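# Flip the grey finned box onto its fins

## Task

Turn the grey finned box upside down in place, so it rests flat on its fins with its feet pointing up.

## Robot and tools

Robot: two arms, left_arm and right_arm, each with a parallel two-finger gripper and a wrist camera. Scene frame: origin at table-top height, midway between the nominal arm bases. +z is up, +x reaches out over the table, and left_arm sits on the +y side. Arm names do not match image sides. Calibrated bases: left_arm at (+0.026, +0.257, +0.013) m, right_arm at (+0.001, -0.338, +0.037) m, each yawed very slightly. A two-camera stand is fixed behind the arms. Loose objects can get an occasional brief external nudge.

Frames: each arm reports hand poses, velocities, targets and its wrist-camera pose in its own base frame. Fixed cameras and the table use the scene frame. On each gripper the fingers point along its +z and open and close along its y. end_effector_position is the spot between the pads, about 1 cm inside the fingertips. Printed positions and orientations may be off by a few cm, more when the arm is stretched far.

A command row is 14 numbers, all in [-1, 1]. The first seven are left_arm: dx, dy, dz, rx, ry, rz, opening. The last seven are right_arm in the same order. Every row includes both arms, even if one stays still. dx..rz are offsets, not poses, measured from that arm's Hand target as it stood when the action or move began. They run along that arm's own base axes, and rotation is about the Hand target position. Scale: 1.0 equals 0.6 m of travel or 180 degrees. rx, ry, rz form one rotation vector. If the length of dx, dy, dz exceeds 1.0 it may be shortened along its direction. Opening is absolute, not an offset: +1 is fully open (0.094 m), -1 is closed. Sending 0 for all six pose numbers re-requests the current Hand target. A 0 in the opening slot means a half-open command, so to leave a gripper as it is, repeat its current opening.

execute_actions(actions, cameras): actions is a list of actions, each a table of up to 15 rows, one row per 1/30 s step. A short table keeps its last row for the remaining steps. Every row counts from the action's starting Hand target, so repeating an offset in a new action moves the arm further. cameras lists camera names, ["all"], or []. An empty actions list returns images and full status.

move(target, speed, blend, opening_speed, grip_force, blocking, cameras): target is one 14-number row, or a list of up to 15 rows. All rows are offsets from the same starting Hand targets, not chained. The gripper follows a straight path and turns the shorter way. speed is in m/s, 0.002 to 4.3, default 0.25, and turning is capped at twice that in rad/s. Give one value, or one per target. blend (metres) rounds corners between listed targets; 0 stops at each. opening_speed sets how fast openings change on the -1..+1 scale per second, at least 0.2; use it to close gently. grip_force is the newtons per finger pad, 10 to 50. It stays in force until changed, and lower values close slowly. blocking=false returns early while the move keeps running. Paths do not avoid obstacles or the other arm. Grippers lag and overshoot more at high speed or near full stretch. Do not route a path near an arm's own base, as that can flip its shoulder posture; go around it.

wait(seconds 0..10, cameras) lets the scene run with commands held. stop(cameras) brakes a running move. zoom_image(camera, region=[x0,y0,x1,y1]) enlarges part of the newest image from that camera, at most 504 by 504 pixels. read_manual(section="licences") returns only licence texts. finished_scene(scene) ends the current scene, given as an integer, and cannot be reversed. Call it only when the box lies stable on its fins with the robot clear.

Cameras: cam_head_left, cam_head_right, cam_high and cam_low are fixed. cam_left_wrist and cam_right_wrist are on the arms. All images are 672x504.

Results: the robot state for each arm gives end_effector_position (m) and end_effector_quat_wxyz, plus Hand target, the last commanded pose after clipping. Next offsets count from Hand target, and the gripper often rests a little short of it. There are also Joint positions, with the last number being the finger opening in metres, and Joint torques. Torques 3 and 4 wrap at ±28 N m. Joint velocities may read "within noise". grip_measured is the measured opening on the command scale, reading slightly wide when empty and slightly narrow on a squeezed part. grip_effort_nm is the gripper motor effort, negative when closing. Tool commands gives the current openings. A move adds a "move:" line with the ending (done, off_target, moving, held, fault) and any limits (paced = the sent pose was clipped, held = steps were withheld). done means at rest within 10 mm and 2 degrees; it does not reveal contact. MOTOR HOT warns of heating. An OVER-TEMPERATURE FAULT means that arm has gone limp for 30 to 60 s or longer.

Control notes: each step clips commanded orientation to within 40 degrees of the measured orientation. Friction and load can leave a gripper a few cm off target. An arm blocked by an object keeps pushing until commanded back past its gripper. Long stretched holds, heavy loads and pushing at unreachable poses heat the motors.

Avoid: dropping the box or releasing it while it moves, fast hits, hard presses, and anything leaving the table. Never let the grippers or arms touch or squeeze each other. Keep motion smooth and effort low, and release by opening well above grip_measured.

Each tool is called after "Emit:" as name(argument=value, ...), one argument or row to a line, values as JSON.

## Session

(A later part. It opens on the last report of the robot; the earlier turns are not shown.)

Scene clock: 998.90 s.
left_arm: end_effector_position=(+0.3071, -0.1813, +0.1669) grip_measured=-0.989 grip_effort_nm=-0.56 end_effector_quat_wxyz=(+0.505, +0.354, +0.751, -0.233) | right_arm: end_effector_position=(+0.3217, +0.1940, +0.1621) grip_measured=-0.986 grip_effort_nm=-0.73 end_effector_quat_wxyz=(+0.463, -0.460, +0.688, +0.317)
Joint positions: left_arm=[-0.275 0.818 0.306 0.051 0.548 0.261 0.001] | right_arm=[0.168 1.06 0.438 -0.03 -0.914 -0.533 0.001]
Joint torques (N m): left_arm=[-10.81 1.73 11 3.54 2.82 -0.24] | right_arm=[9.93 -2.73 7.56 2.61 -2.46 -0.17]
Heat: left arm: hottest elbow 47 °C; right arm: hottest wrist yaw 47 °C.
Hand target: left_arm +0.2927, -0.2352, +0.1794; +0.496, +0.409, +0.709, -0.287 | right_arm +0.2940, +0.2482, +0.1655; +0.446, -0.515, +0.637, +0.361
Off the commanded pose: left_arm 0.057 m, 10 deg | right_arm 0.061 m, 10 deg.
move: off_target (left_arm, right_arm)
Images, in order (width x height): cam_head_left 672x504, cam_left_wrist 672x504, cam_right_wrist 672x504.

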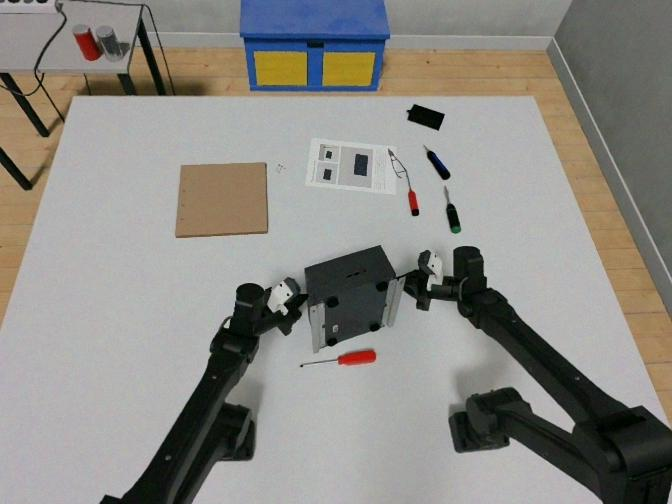

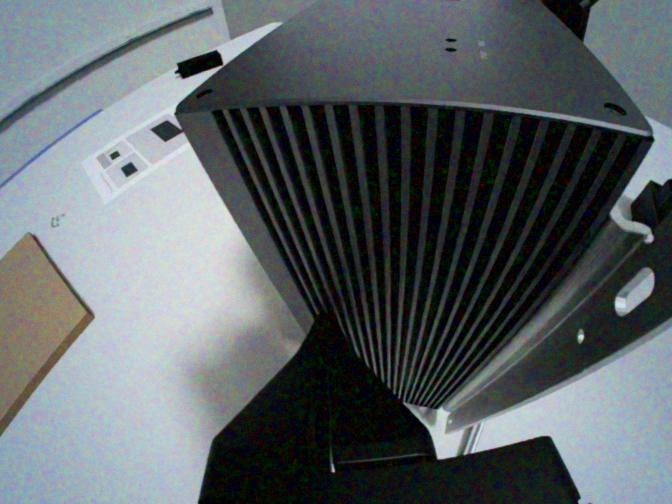

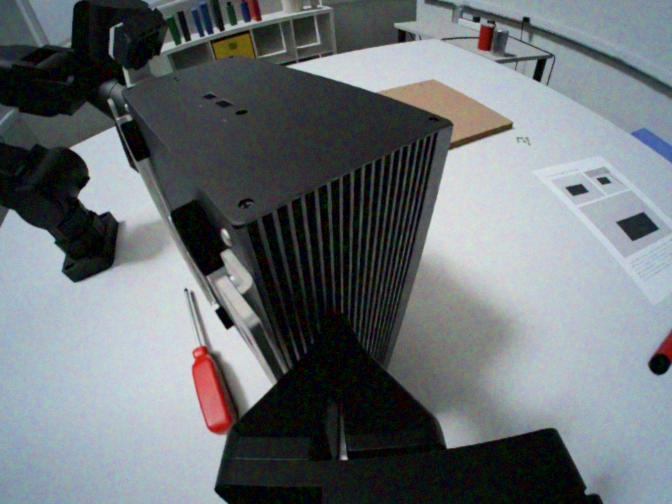

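Emit:
move(
  target=[
    [0.0,0.14,0,0,0,0,-1,0.0,-0.17,0,0,0,0,-1],
    [-0.098,0.135,0,-0.053,-0.0177,-0.1275,0.1,0.02,-0.18,-0.017,0.0549,-0.0087,0.0443,0.1],
  ],
  speed=0.12,
  blend=0.01,
  cameras=["cam_head_left","cam_left_wrist","cam_right_wrist"],
)

Emit:
zoom_image(
  camera="cam_head_left",
  region=[220, 220, 440, 390],
)

Scene clock: 1043.47 s.
left_arm: end_effector_position=(+0.2200, -0.1572, +0.1687) grip_measured=+0.097 grip_effort_nm=0.16 end_effector_quat_wxyz=(+0.472, +0.503, +0.579, -0.435) | right_arm: end_effector_position=(+0.2907, +0.1456, +0.1479) grip_measured=+0.098 grip_effort_nm=0.08 end_effector_quat_wxyz=(-0.461, +0.521, -0.563, -0.447)
Joint positions: left_arm=[0.067 0.976 0.391 -0.749 1.389 1.301 0.052] | right_arm=[-0.089 1.39 0.627 -0.997 -1.39 -1.739 0.052]
Joint torques (N m): left_arm=[-0.03 -0.21 10.52 0.61 0.83 -0.09] | right_arm=[-2.43 -4.84 8.05 0.06 -0.88 -0.12]
Heat: left arm: hottest elbow 46 °C; right arm: hottest wrist yaw 46 °C.
Hand target: left_arm +0.2339, -0.1542, +0.1794; +0.481, +0.508, +0.574, -0.426 | right_arm +0.3060, +0.1402, +0.1553; -0.471, +0.523, -0.560, -0.437
Off the commanded pose: left_arm 0.018 m, 2 deg | right_arm 0.018 m, 2 deg.
move: off_target (left_arm, right_arm); target 2's new opening was sent with left_arm's hand 0.018 m and 2 deg from that target
Images, in order (width x height): cam_head_left 672x504, cam_left_wrist 672x504, cam_right_wrist 672x504.

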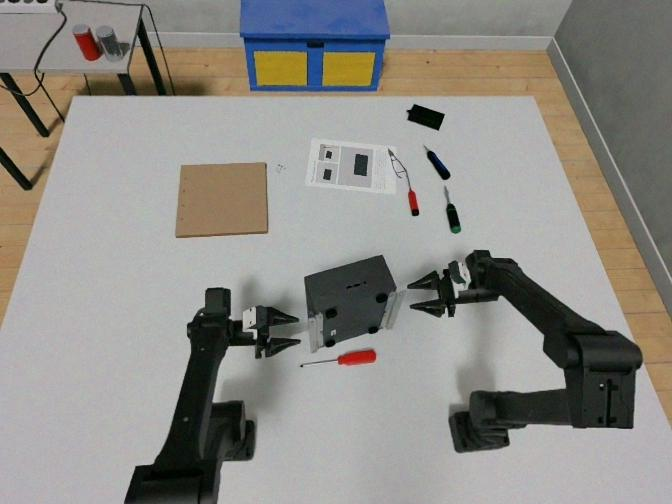

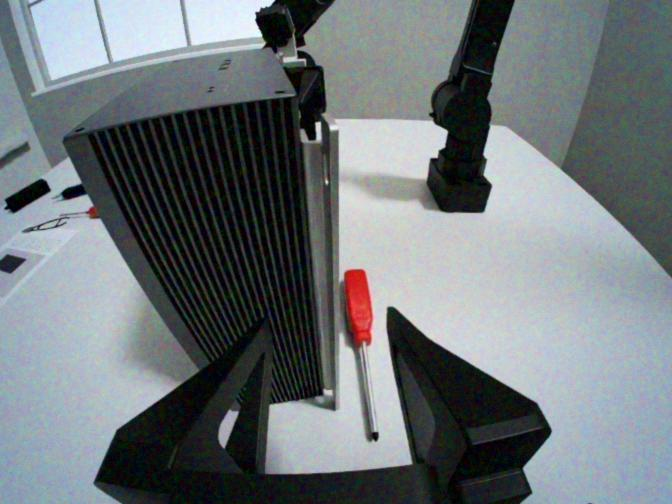

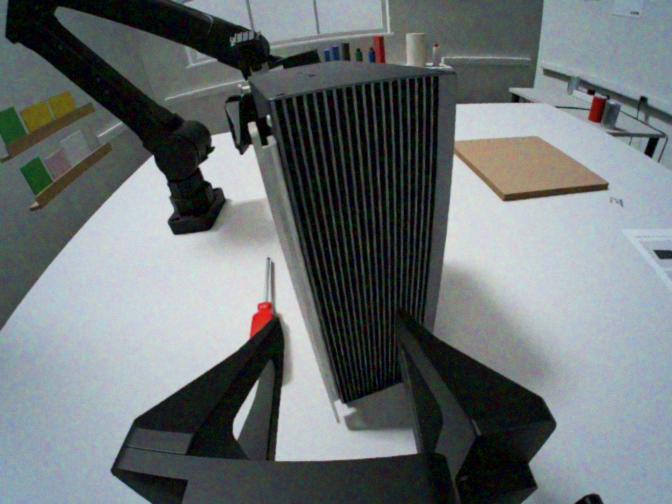

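Scaled by 2.291.

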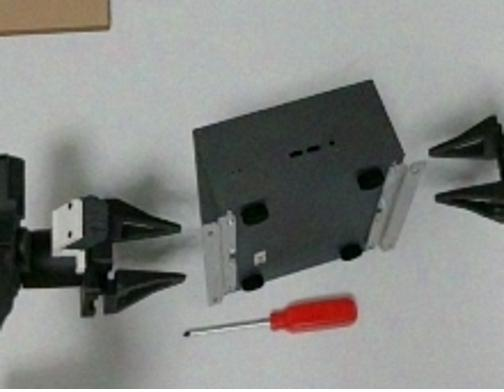

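Emit:
move(
  target=[0.005,-0.06,0,0,0,0,0.1,-0.03,0.06,0,0,0,0,0.1],
  speed=0.05,
  cameras=["cam_head_left","cam_left_wrist","cam_right_wrist"],
)

Emit:
zoom_image(
  camera="cam_head_left",
  region=[220, 220, 440, 390],
)

Scene clock: 1063.10 s.
left_arm: end_effector_position=(+0.2394, -0.1873, +0.1771) grip_measured=+0.097 grip_effort_nm=0.16 end_effector_quat_wxyz=(+0.479, +0.504, +0.579, -0.427) | right_arm: end_effector_position=(+0.2890, +0.1719, +0.1521) grip_measured=+0.098 grip_effort_nm=0.08 end_effector_quat_wxyz=(+0.469, -0.517, +0.565, +0.439)
Joint positions: left_arm=[-0.078 0.927 0.323 -0.123 1.301 0.697 0.052] | right_arm=[0.005 1.248 0.492 -0.374 -1.378 -1.111 0.052]
Joint torques (N m): left_arm=[-1.79 -2.37 7.54 2.22 0.42 -0.32] | right_arm=[0.03 -5.95 6.16 1.55 -0.57 0.07]
Heat: left arm: hottest elbow 46 °C; right arm: hottest wrist yaw 41 °C.
Hand target: left_arm +0.2370, -0.1901, +0.1794; +0.481, +0.508, +0.574, -0.426 | right_arm +0.2881, +0.1762, +0.1554; +0.471, -0.523, +0.560, +0.437
Off the commanded pose: left_arm 0.004 m, 1 deg | right_arm 0.005 m, 1 deg.
move: done
Images, in order (width x height): cam_head_left 672x504, cam_left_wrist 672x504, cam_right_wrist 672x504.

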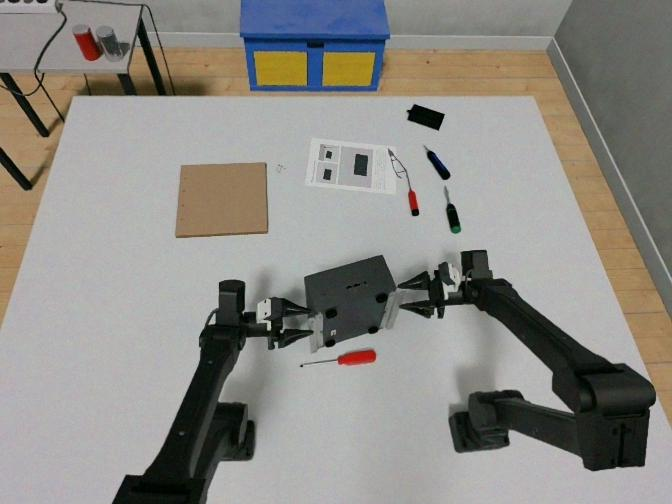

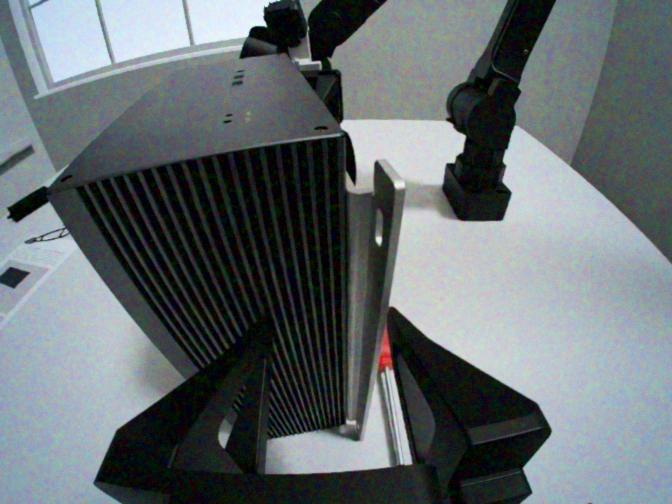

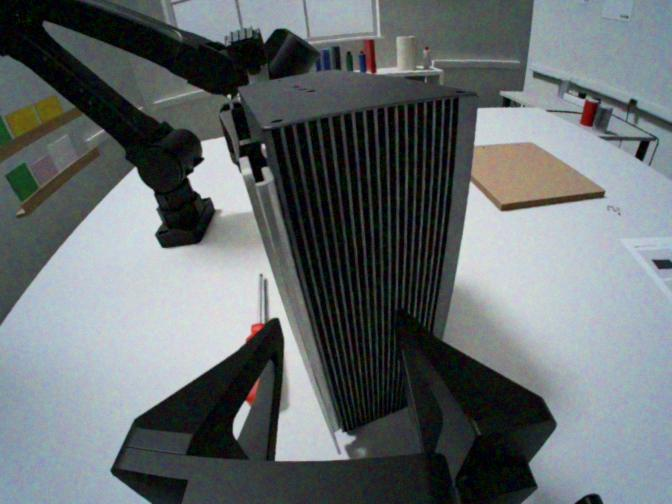

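Scaled by 2.291.

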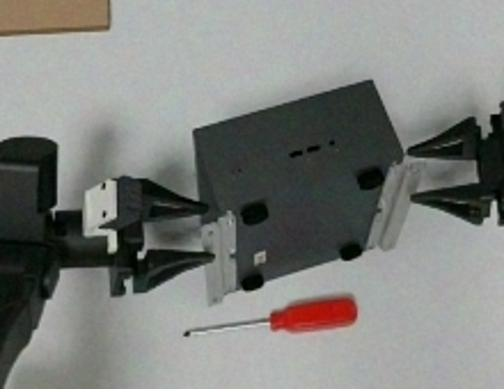

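Emit:
move(
  target=[-0.025,0.0,0,0,0,0,0.1,-0.033,0.0,0,0,0,0,0.1],
  speed=0.05,
)

Emit:
move(
  target=[0.0,-0.023,0,0,0,0,0.1,0,0.03,0,0,0,0,0.1],
  speed=0.04,
  cameras=["cam_head_left","cam_left_wrist","cam_right_wrist"],
)

Emit:
zoom_image(
  camera="cam_head_left",
  region=[220, 220, 440, 390],
)

Scene clock: 1075.80 s.
left_arm: end_effector_position=(+0.2257, -0.1881, +0.1792) grip_measured=+0.097 grip_effort_nm=0.16 end_effector_quat_wxyz=(+0.485, +0.508, +0.573, -0.423) | right_arm: end_effector_position=(+0.2692, +0.1721, +0.1524) grip_measured=+0.098 grip_effort_nm=0.08 end_effector_quat_wxyz=(+0.470, -0.516, +0.566, +0.439)
Joint positions: left_arm=[-0.087 0.857 0.291 -0.123 1.296 0.679 0.052] | right_arm=[0.007 1.181 0.44 -0.371 -1.377 -1.092 0.052]
Joint torques (N m): left_arm=[-1.55 -1.49 7.71 1.48 0.39 -0.34] | right_arm=[0.44 -5.01 6.26 1.66 -0.57 0.01]
Heat: left arm: hottest elbow 45 °C; right arm: hottest elbow 40 °C.
Hand target: left_arm +0.2219, -0.1902, +0.1793; +0.481, +0.508, +0.574, -0.426 | right_arm +0.2683, +0.1762, +0.1554; +0.471, -0.523, +0.560, +0.437
Off the commanded pose: left_arm 0.004 m, 1 deg | right_arm 0.005 m, 1 deg.
move: done

Scene clock: 1077.47 s.
left_arm: end_effector_position=(+0.2240, -0.1984, +0.1782) grip_measured=+0.097 grip_effort_nm=0.16 end_effector_quat_wxyz=(+0.482, +0.503, +0.578, -0.425) | right_arm: end_effector_position=(+0.2692, +0.1900, +0.1516) grip_measured=+0.098 grip_effort_nm=0.08 end_effector_quat_wxyz=(+0.468, -0.517, +0.567, +0.439)
Joint positions: left_arm=[-0.139 0.849 0.266 0.002 1.249 0.552 0.052] | right_arm=[0.077 1.166 0.392 -0.084 -1.336 -0.831 0.052]
Joint torques (N m): left_arm=[-2.9 -0.62 8.13 2.45 0.03 -0.35] | right_arm=[0.26 -4.54 6.16 1.87 -0.44 0.03]
Heat: left arm: hottest elbow 45 °C; right arm: hottest elbow 40 °C.
Hand target: left_arm +0.2220, -0.2040, +0.1795; +0.481, +0.508, +0.574, -0.426 | right_arm +0.2682, +0.1941, +0.1553; +0.471, -0.523, +0.560, +0.437
Off the commanded pose: left_arm 0.006 m, 1 deg | right_arm 0.006 m, 1 deg.
move: done
Images, in order (width x height): cam_head_left 672x504, cam_left_wrist 672x504, cam_right_wrist 672x504.

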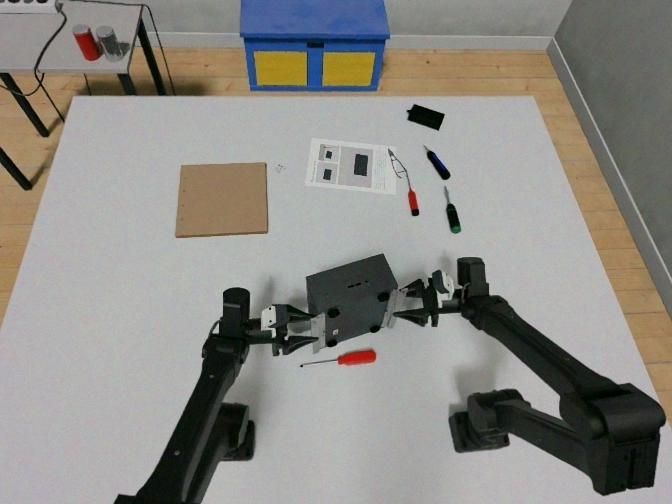

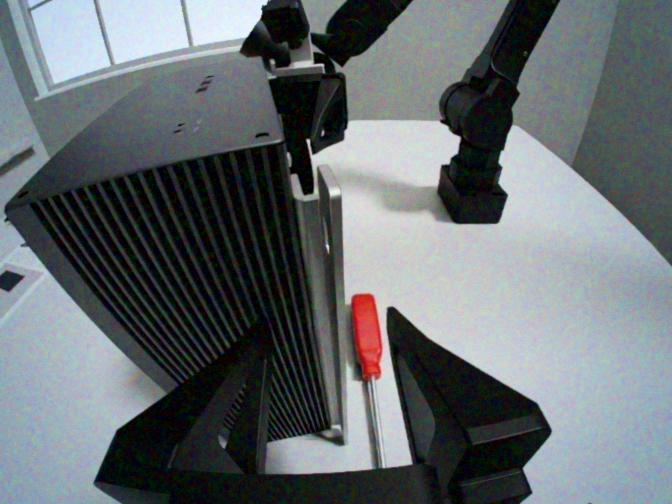

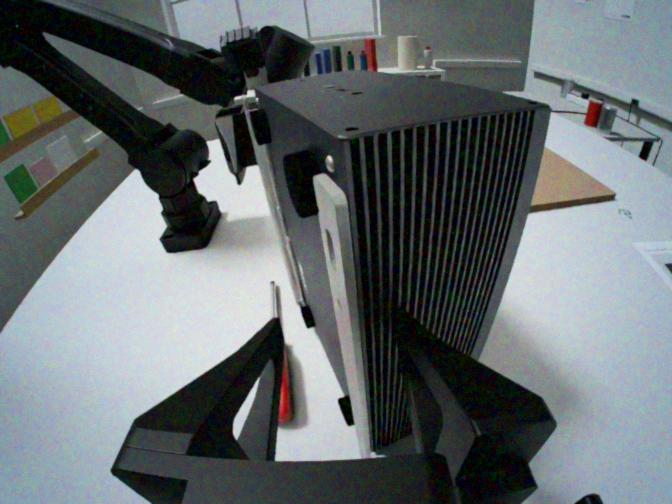

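Scaled by 2.291.

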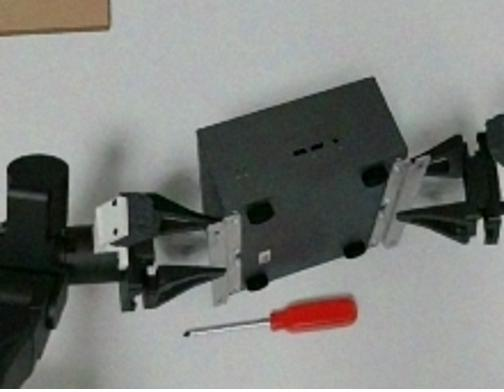

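Emit:
move(
  target=[0.0,-0.003,0,0,0,0,-0.95,0,0.008,0,0,0,0,-0.95],
  speed=0.04,
  opening_speed=0.4,
  cameras=["cam_head_left","cam_left_wrist","cam_right_wrist"],
)

Emit:
zoom_image(
  camera="cam_head_left",
  region=[220, 220, 440, 390],
)

Scene clock: 1087.03 s.
left_arm: end_effector_position=(+0.2247, -0.2010, +0.1772) grip_measured=-0.609 grip_effort_nm=-1.01 end_effector_quat_wxyz=(+0.484, +0.503, +0.580, -0.420) | right_arm: end_effector_position=(+0.2779, +0.1901, +0.1514) grip_measured=-0.541 grip_effort_nm=-1.04 end_effector_quat_wxyz=(+0.477, -0.515, +0.575, +0.421)
Joint positions: left_arm=[-0.153 0.849 0.261 0.028 1.228 0.533 0.018] | right_arm=[0.081 1.164 0.385 -0.001 -1.296 -0.768 0.022]
Joint torques (N m): left_arm=[-2.49 -0.38 8.28 2.28 0.57 -0.33] | right_arm=[1.73 -4.48 5.93 1.32 -1.57 0.02]
Heat: left arm: hottest elbow 45 °C; right arm: hottest elbow 39 °C.
Hand target: left_arm +0.2219, -0.2058, +0.1794; +0.481, +0.508, +0.574, -0.426 | right_arm +0.2682, +0.1990, +0.1553; +0.471, -0.523, +0.560, +0.437
Off the commanded pose: left_arm 0.006 m, 1 deg | right_arm 0.014 m, 3 deg.
move: off_target (right_arm)
Images, in order (width x height): cam_head_left 672x504, cam_left_wrist 672x504, cam_right_wrist 672x504.

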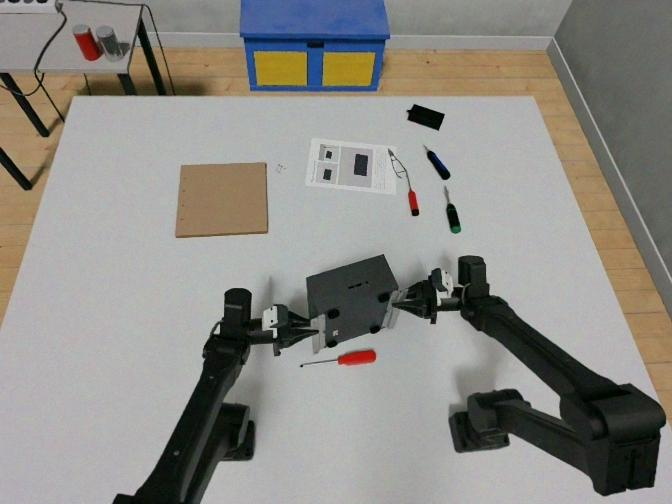

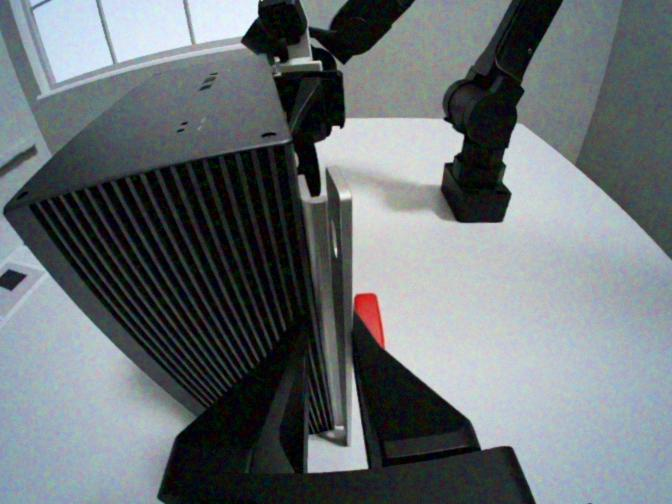

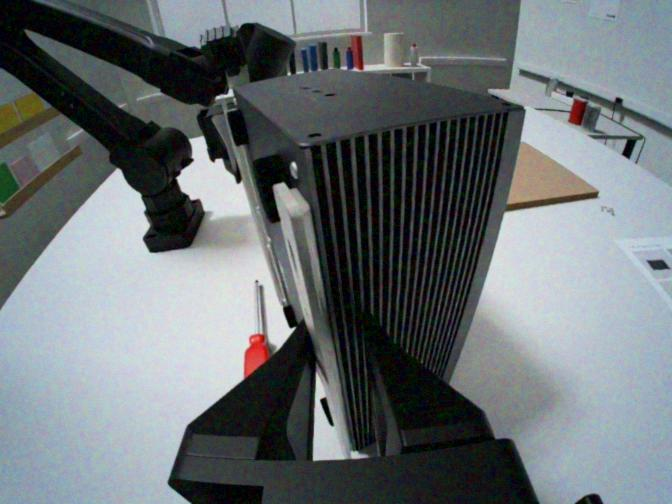

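Scaled by 2.291.

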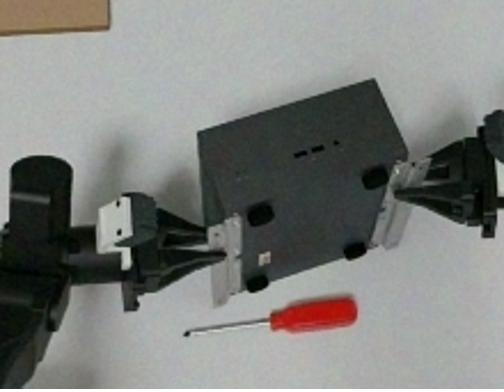

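Emit:
move(
  target=[0.12,0,0.03,0,0.083,0,-0.95,0.045,0.01,0.03,0,0.083,0,-0.95],
  speed=0.05,
  cameras=["cam_head_left","cam_left_wrist","cam_right_wrist","cam_low"],
)

Emit:
zoom_image(
  camera="cam_head_left",
  region=[220, 220, 440, 390],
)

Scene clock: 1121.80 s.
left_arm: end_effector_position=(+0.2764, -0.1974, +0.1904) grip_measured=-0.813 grip_effort_nm=-0.98 end_effector_quat_wxyz=(+0.409, +0.445, +0.629, -0.488) | right_arm: end_effector_position=(+0.3114, +0.1864, +0.1592) grip_measured=-0.536 grip_effort_nm=-1.04 end_effector_quat_wxyz=(+0.413, -0.451, +0.646, +0.457)
Joint positions: left_arm=[-0.101 1.069 0.461 -0.202 1.308 0.535 0.009] | right_arm=[0.066 1.224 0.511 -0.206 -1.262 -0.668 0.022]
Joint torques (N m): left_arm=[-2.61 -0.15 12.04 1.39 0.02 -0.32] | right_arm=[2.49 -5.3 7.43 0.31 -3.83 0.11]
Heat: left arm: hottest elbow 44 °C; right arm: hottest wrist yaw 41 °C.
Hand target: left_arm +0.2940, -0.2057, +0.1975; +0.402, +0.448, +0.631, -0.489 | right_arm +0.2952, +0.2050, +0.1733; +0.395, -0.462, +0.616, +0.501
Off the commanded pose: left_arm 0.021 m, 1 deg | right_arm 0.028 m, 7 deg.
move: off_target (left_arm, right_arm)
Images, in order (width x height): cam_head_left 672x504, cam_low 672x504, cam_left_wrist 672x504, cam_right_wrist 672x504.

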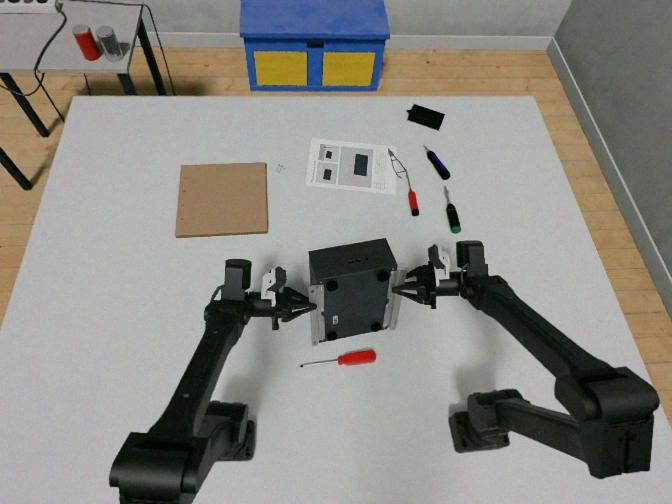

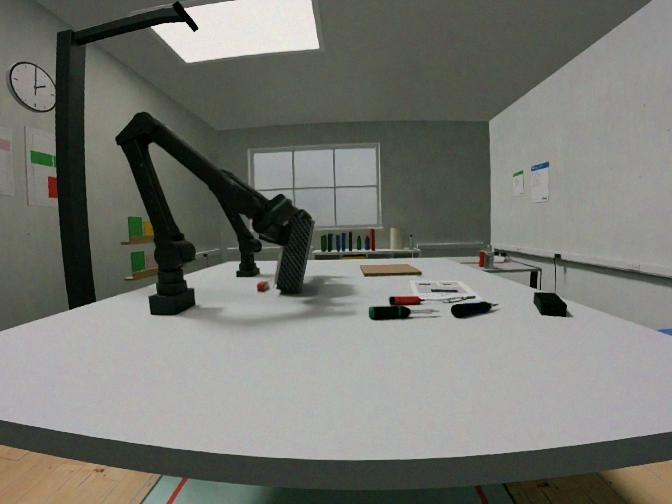

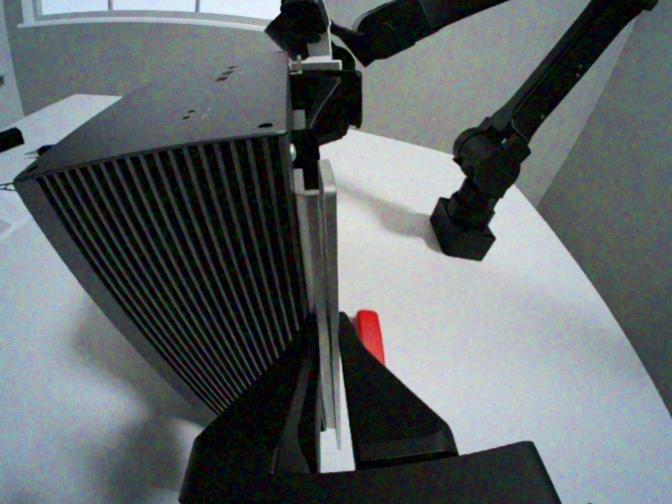

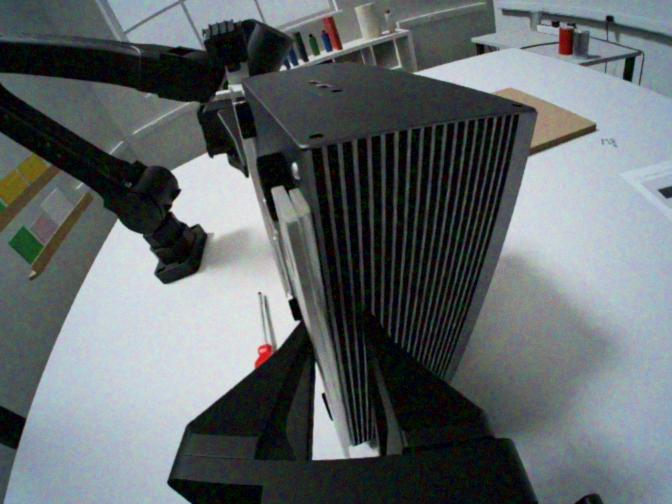

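Scaled by 2.291.

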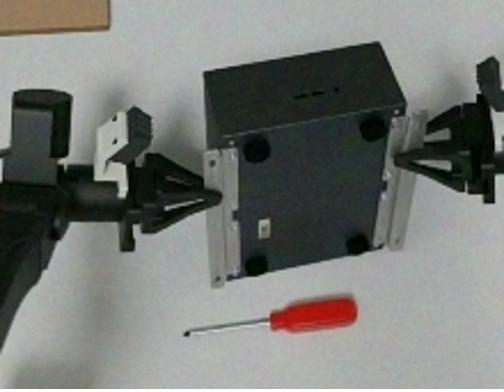

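Emit:
move(
  target=[
    [0.1,0,0.01,0,0.083,0,-0.95,0.11,0.0,0.01,0,0.083,0,-0.95],
    [0.19,0,-0.01,0,0.167,0,-0.95,0.2,0.0,-0.01,0,0.167,0,-0.95],
  ],
  speed=0.06,
  blend=0.02,
  cameras=["cam_head_left","cam_left_wrist","cam_right_wrist","cam_low"],
)

Emit:
zoom_image(
  camera="cam_low",
  region=[220, 180, 400, 310],
)

Scene clock: 1136.23 s.
left_arm: end_effector_position=(+0.3929, -0.1910, +0.1838) grip_measured=-0.937 grip_effort_nm=-1.01 end_effector_quat_wxyz=(+0.220, +0.278, +0.723, -0.593) | right_arm: end_effector_position=(+0.4233, +0.1833, +0.1491) grip_measured=-0.521 grip_effort_nm=-1.04 end_effector_quat_wxyz=(+0.214, -0.279, +0.735, +0.580)
Joint positions: left_arm=[-0.051 1.52 0.903 -0.77 1.366 0.534 0.003] | right_arm=[0.035 1.65 0.975 -0.794 -1.33 -0.611 0.023]
Joint torques (N m): left_arm=[-3.6 -7.94 11.75 0.79 0.46 0.04] | right_arm=[2.73 -12.4 7.19 -0.34 -3.63 -0.78]
Heat: left arm: hottest elbow 47 °C; right arm: hottest wrist yaw 52 °C.
Hand target: left_arm +0.4079, -0.2058, +0.1914; +0.225, +0.306, +0.714, -0.588 | right_arm +0.4152, +0.2050, +0.1673; +0.221, -0.316, +0.698, +0.604
Off the commanded pose: left_arm 0.022 m, 3 deg | right_arm 0.029 m, 7 deg.
move: off_target (left_arm, right_arm)
Images, in order (width x height): cam_head_left 672x504, cam_low 672x504, cam_left_wrist 672x504, cam_right_wrist 672x504.

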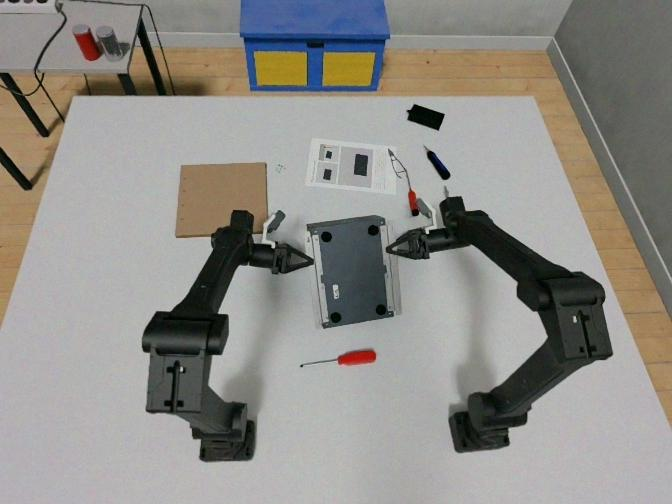

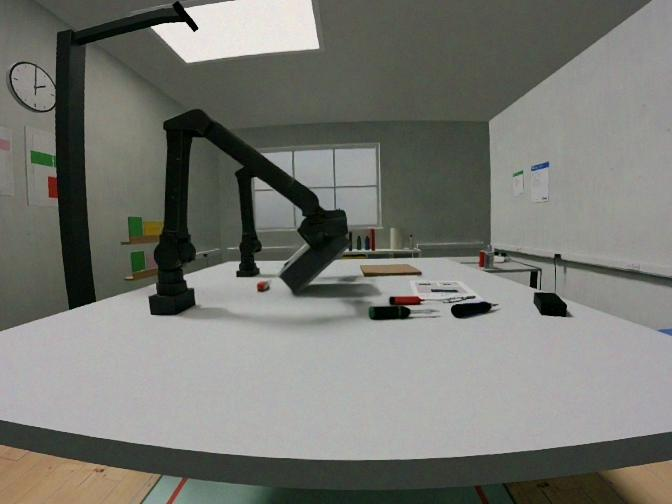

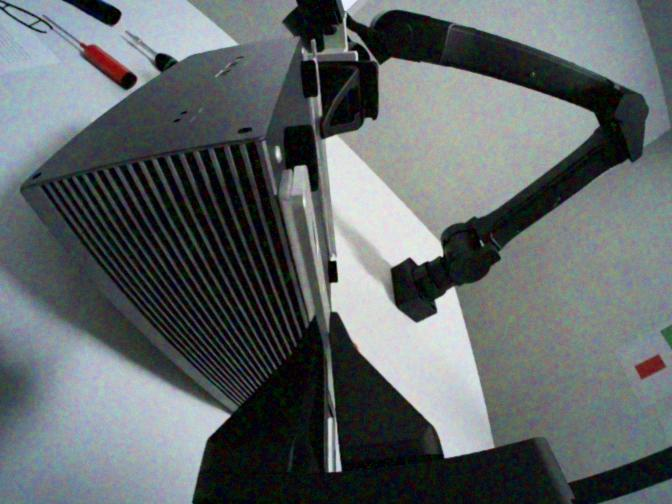

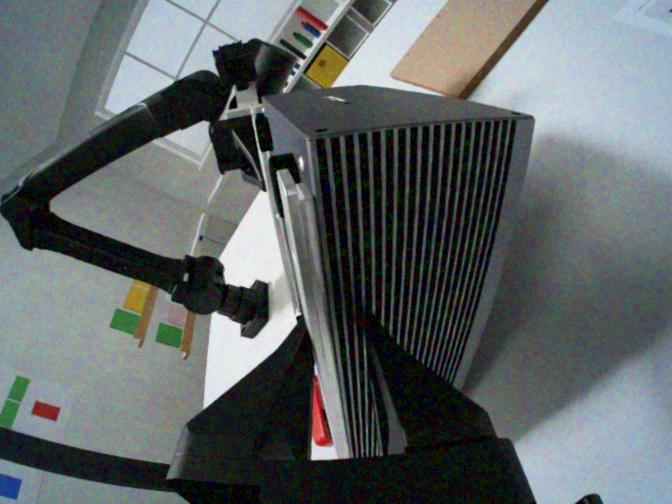

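Scaled by 2.800.

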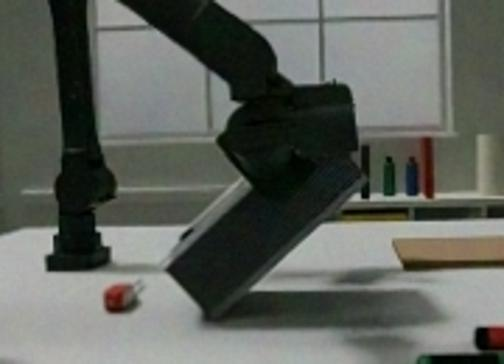

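Emit:
move(
  target=[
    [0.12,0,-0.07,0,0.125,0,-0.97,0.12,0.0,-0.07,0,0.125,0,-0.97],
    [0.2,0,-0.185,0,0.24,0,-0.97,0.2,0.0,-0.185,0,0.24,0,-0.97],
  ],
  speed=0.05,
  blend=0.02,
  cameras=["cam_head_left","cam_left_wrist","cam_right_wrist","cam_low"],
)

Emit:
zoom_image(
  camera="cam_low",
  region=[220, 180, 400, 310],
)

Scene clock: 1151.80 s.
left_arm: end_effector_position=(+0.5177, -0.1877, +0.0927) grip_measured=-0.934 grip_effort_nm=-1.01 end_effector_quat_wxyz=(-0.048, +0.054, +0.750, -0.658) | right_arm: end_effector_position=(+0.5233, +0.1760, +0.0540) grip_measured=-0.506 grip_effort_nm=-1.04 end_effector_quat_wxyz=(-0.052, -0.052, +0.747, +0.660)
Joint positions: left_arm=[-0.03 2.166 1.503 -1.624 1.398 0.722 0.003] | right_arm=[0.01 2.268 1.546 -1.686 -1.386 -0.838 0.023]
Joint torques (N m): left_arm=[-3.72 -14.04 9.87 -0.23 0.89 -0.09] | right_arm=[3.43 -16.26 8.31 -0.61 -2.72 -0.23]
Heat: left arm: hottest elbow 48 °C; right arm: hottest wrist yaw 55 °C.
Hand target: left_arm +0.5280, -0.2059, +0.0805; -0.054, +0.068, +0.747, -0.659 | right_arm +0.5353, +0.2049, +0.0564; -0.051, -0.071, +0.730, +0.678
Off the commanded pose: left_arm 0.024 m, 2 deg | right_arm 0.031 m, 4 deg.
joint sent to its limit (right arm) — joint 4 (wrist pitch), lower limit. The joint targets still meet the commanded pose.
move: off_target (left_arm, right_arm)
Images, in order (width x height): cam_head_left 672x504, cam_low 672x504, cam_left_wrist 672x504, cam_right_wrist 672x504.

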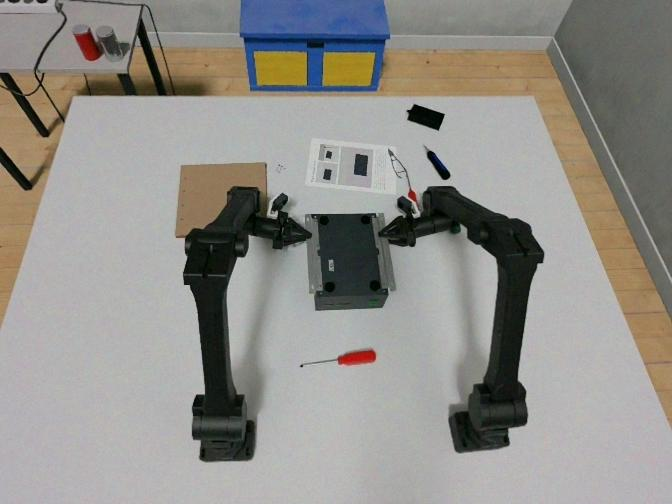

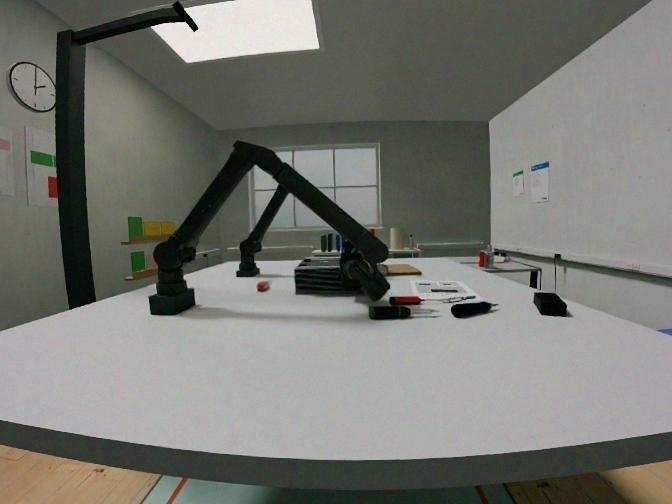

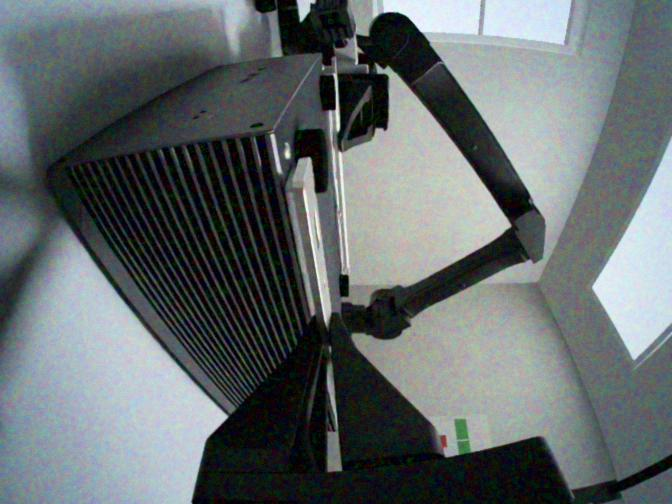

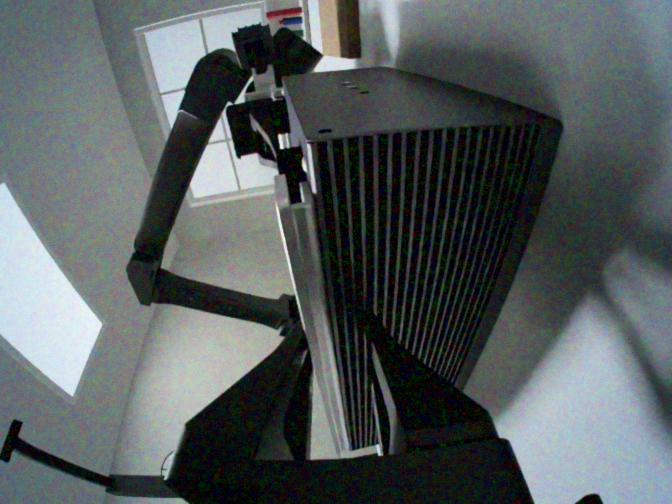

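Scaled by 2.800.

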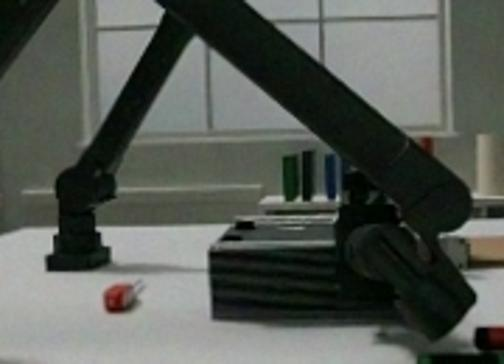

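Emit:
move(
  target=[-0.105,0.02,0.012,0,0,0,-0.97,-0.115,0.0,0.005,0,0,0,-0.97],
  speed=0.05,
  cameras=["cam_head_left","cam_low"],
)

Emit:
zoom_image(
  camera="cam_low",
  region=[220, 180, 400, 310],
)

Scene clock: 1159.43 s.
left_arm: end_effector_position=(+0.4718, -0.1847, +0.0840) grip_measured=-0.930 grip_effort_nm=-1.01 end_effector_quat_wxyz=(-0.049, +0.051, +0.743, -0.666) | right_arm: end_effector_position=(+0.4827, +0.1790, +0.0535) grip_measured=-0.494 grip_effort_nm=-1.04 end_effector_quat_wxyz=(-0.043, -0.046, +0.736, +0.674)
Joint positions: left_arm=[-0.026 2.115 1.345 -1.614 1.413 0.815 0.003] | right_arm=[0.015 2.209 1.388 -1.647 -1.428 -0.9 0.024]
Joint torques (N m): left_arm=[-2.61 -17.9 4.82 -0.06 -0.2 -0.15] | right_arm=[3.43 -18.9 2.17 -0.96 -1.05 -0.52]
Heat: left arm: hottest elbow 48 °C; right arm: hottest wrist yaw 53 °C.
Hand target: left_arm +0.4650, -0.1938, +0.0877; -0.054, +0.068, +0.747, -0.659 | right_arm +0.4663, +0.2049, +0.0594; -0.051, -0.071, +0.730, +0.678
Off the commanded pose: left_arm 0.012 m, 2 deg | right_arm 0.031 m, 3 deg.
move: off_target (left_arm, right_arm)
Images, in order (width x height): cam_head_left 672x504, cam_low 672x504.

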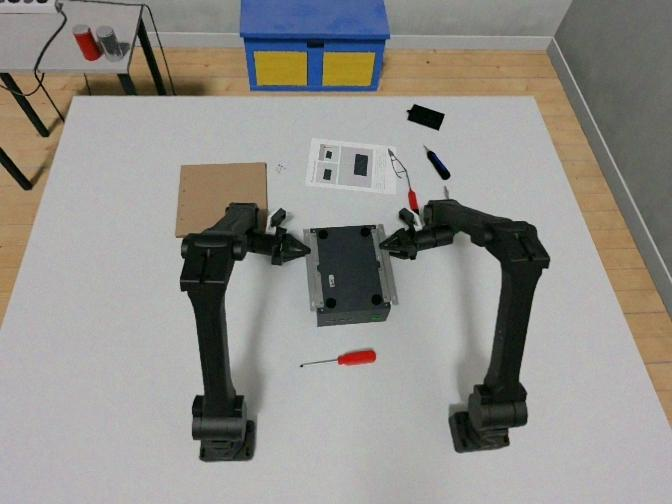

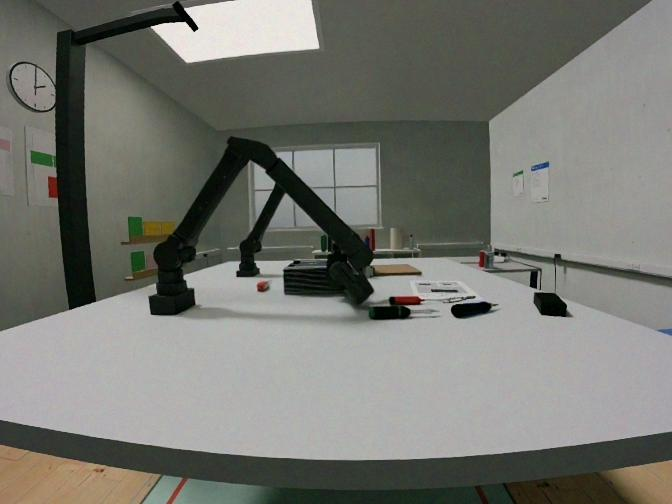

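Scaled by 2.800.

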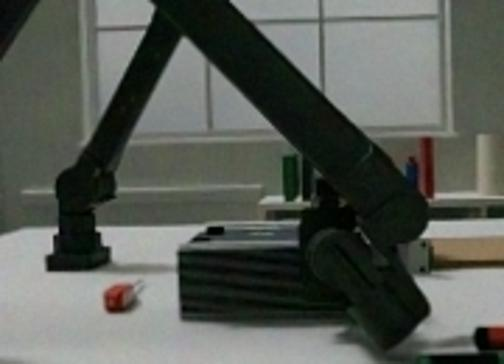

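Emit:
move(
  target=[0,0,0,0,0,0,-0.3,0,-0.03,0.0,0,0,0,0.1],
  speed=0.05,
  opening_speed=0.5,
)

Emit:
move(
  target=[0.0,0.15,0.0,0,0,0,-0.3,0,-0.15,0.0,0,0,0,0.1],
  speed=0.1,
  cameras=["cam_head_left","cam_low","cam_right_wrist","cam_left_wrist"],
)

Emit:
zoom_image(
  camera="cam_low",
  region=[220, 200, 400, 330],
)

Scene clock: 1168.07 s.
left_arm: end_effector_position=(+0.4675, -0.1892, +0.0828) grip_measured=-0.303 grip_effort_nm=0.16 end_effector_quat_wxyz=(-0.054, +0.061, +0.746, -0.661) | right_arm: end_effector_position=(+0.4772, +0.1781, +0.0647) grip_measured=+0.097 grip_effort_nm=0.11 end_effector_quat_wxyz=(-0.027, -0.066, +0.734, +0.675)
Joint positions: left_arm=[-0.037 2.111 1.342 -1.608 1.397 0.815 0.033] | right_arm=[0.013 2.183 1.372 -1.679 -1.426 -0.974 0.052]
Joint torques (N m): left_arm=[-1.67 -17.49 4.96 -0.08 0.45 -0.22] | right_arm=[0.91 -16.85 3.28 -0.98 0.05 -0.15]
Heat: left arm: hottest elbow 47 °C; right arm: hottest wrist yaw 48 °C.
Hand target: left_arm +0.4650, -0.1938, +0.0877; -0.054, +0.068, +0.747, -0.659 | right_arm +0.4662, +0.1869, +0.0593; -0.051, -0.071, +0.730, +0.678
Off the commanded pose: left_arm 0.007 m, 1 deg | right_arm 0.015 m, 3 deg.
joint sent to its limit (right arm) — joint 4 (wrist pitch), lower limit. The joint targets still meet the commanded pose.
move: off_target (right_arm)

Scene clock: 1169.47 s.
left_arm: end_effector_position=(+0.4670, -0.1062, +0.0795) grip_measured=-0.303 grip_effort_nm=0.16 end_effector_quat_wxyz=(-0.030, +0.042, +0.772, -0.633) | right_arm: end_effector_position=(+0.4655, +0.1020, +0.0518) grip_measured=+0.098 grip_effort_nm=0.08 end_effector_quat_wxyz=(-0.026, -0.045, +0.764, +0.643)
Joint positions: left_arm=[0.131 2.089 1.326 -1.666 1.266 0.889 0.033] | right_arm=[-0.14 2.162 1.332 -1.679 -1.277 -0.978 0.052]
Joint torques (N m): left_arm=[-0.38 -17.32 4.85 -1.13 0.34 0.02] | right_arm=[-1.44 -17.38 4.22 -1.03 -0.31 -0.19]
Heat: left arm: hottest elbow 46 °C; right arm: hottest wrist yaw 47 °C.
Hand target: left_arm +0.4649, -0.1039, +0.0876; -0.054, +0.068, +0.747, -0.659 | right_arm +0.4663, +0.0968, +0.0594; -0.051, -0.071, +0.730, +0.678
Off the commanded pose: left_arm 0.009 m, 6 deg | right_arm 0.009 m, 7 deg.
joint sent to its limit (left arm) — joint 4 (wrist pitch), lower limit. The joint targets are off in orientation, not in position.
joint sent to its limit (right arm) — joint 4 (wrist pitch), lower limit. The joint targets are off in orientation, not in position.
move: off_target (left_arm, right_arm)
Images, in order (width x height): cam_head_left 672x504, cam_low 672x504, cam_left_wrist 672x504, cam_right_wrist 672x504.

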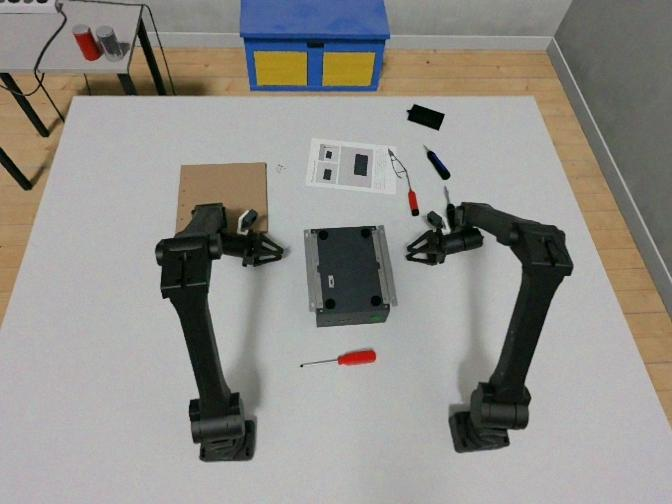

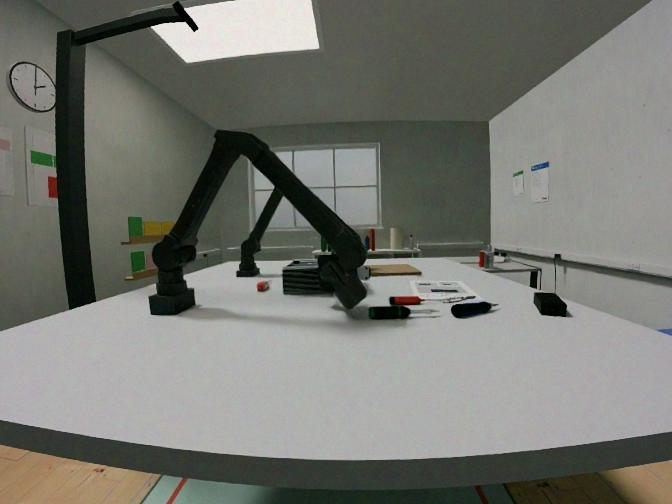

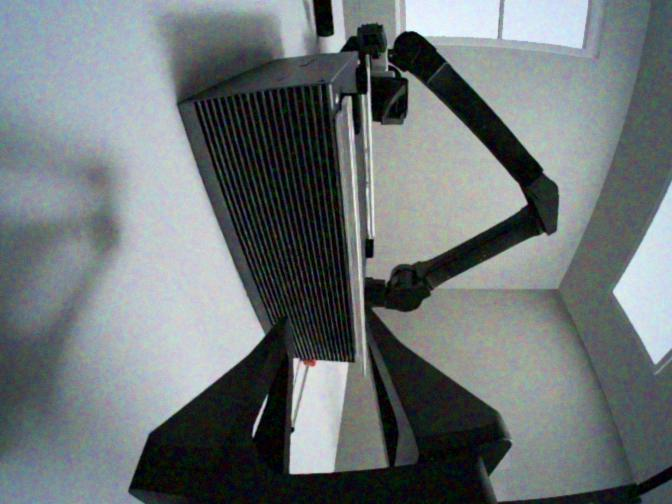

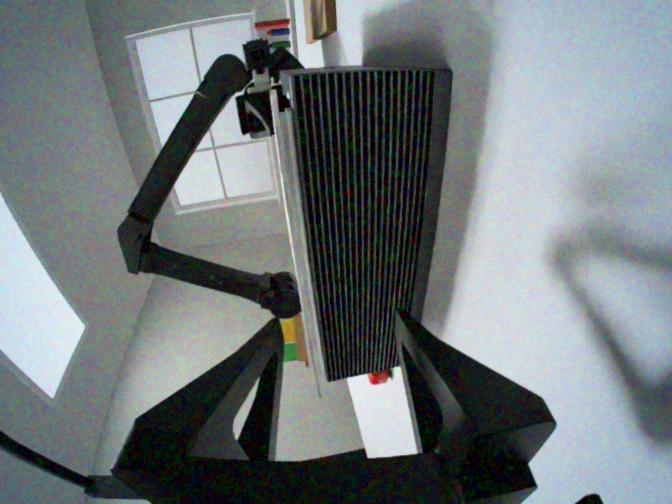

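Scaled by 2.800.

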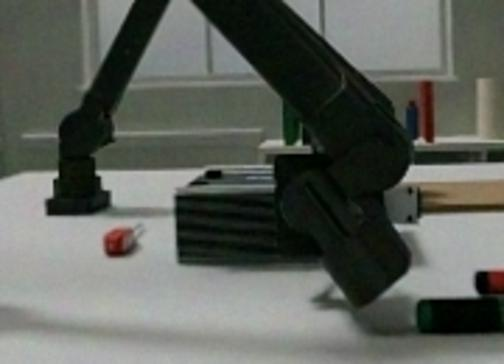

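Emit:
finished_scene(
  scene=1,
)

The scene is finished: the task was done.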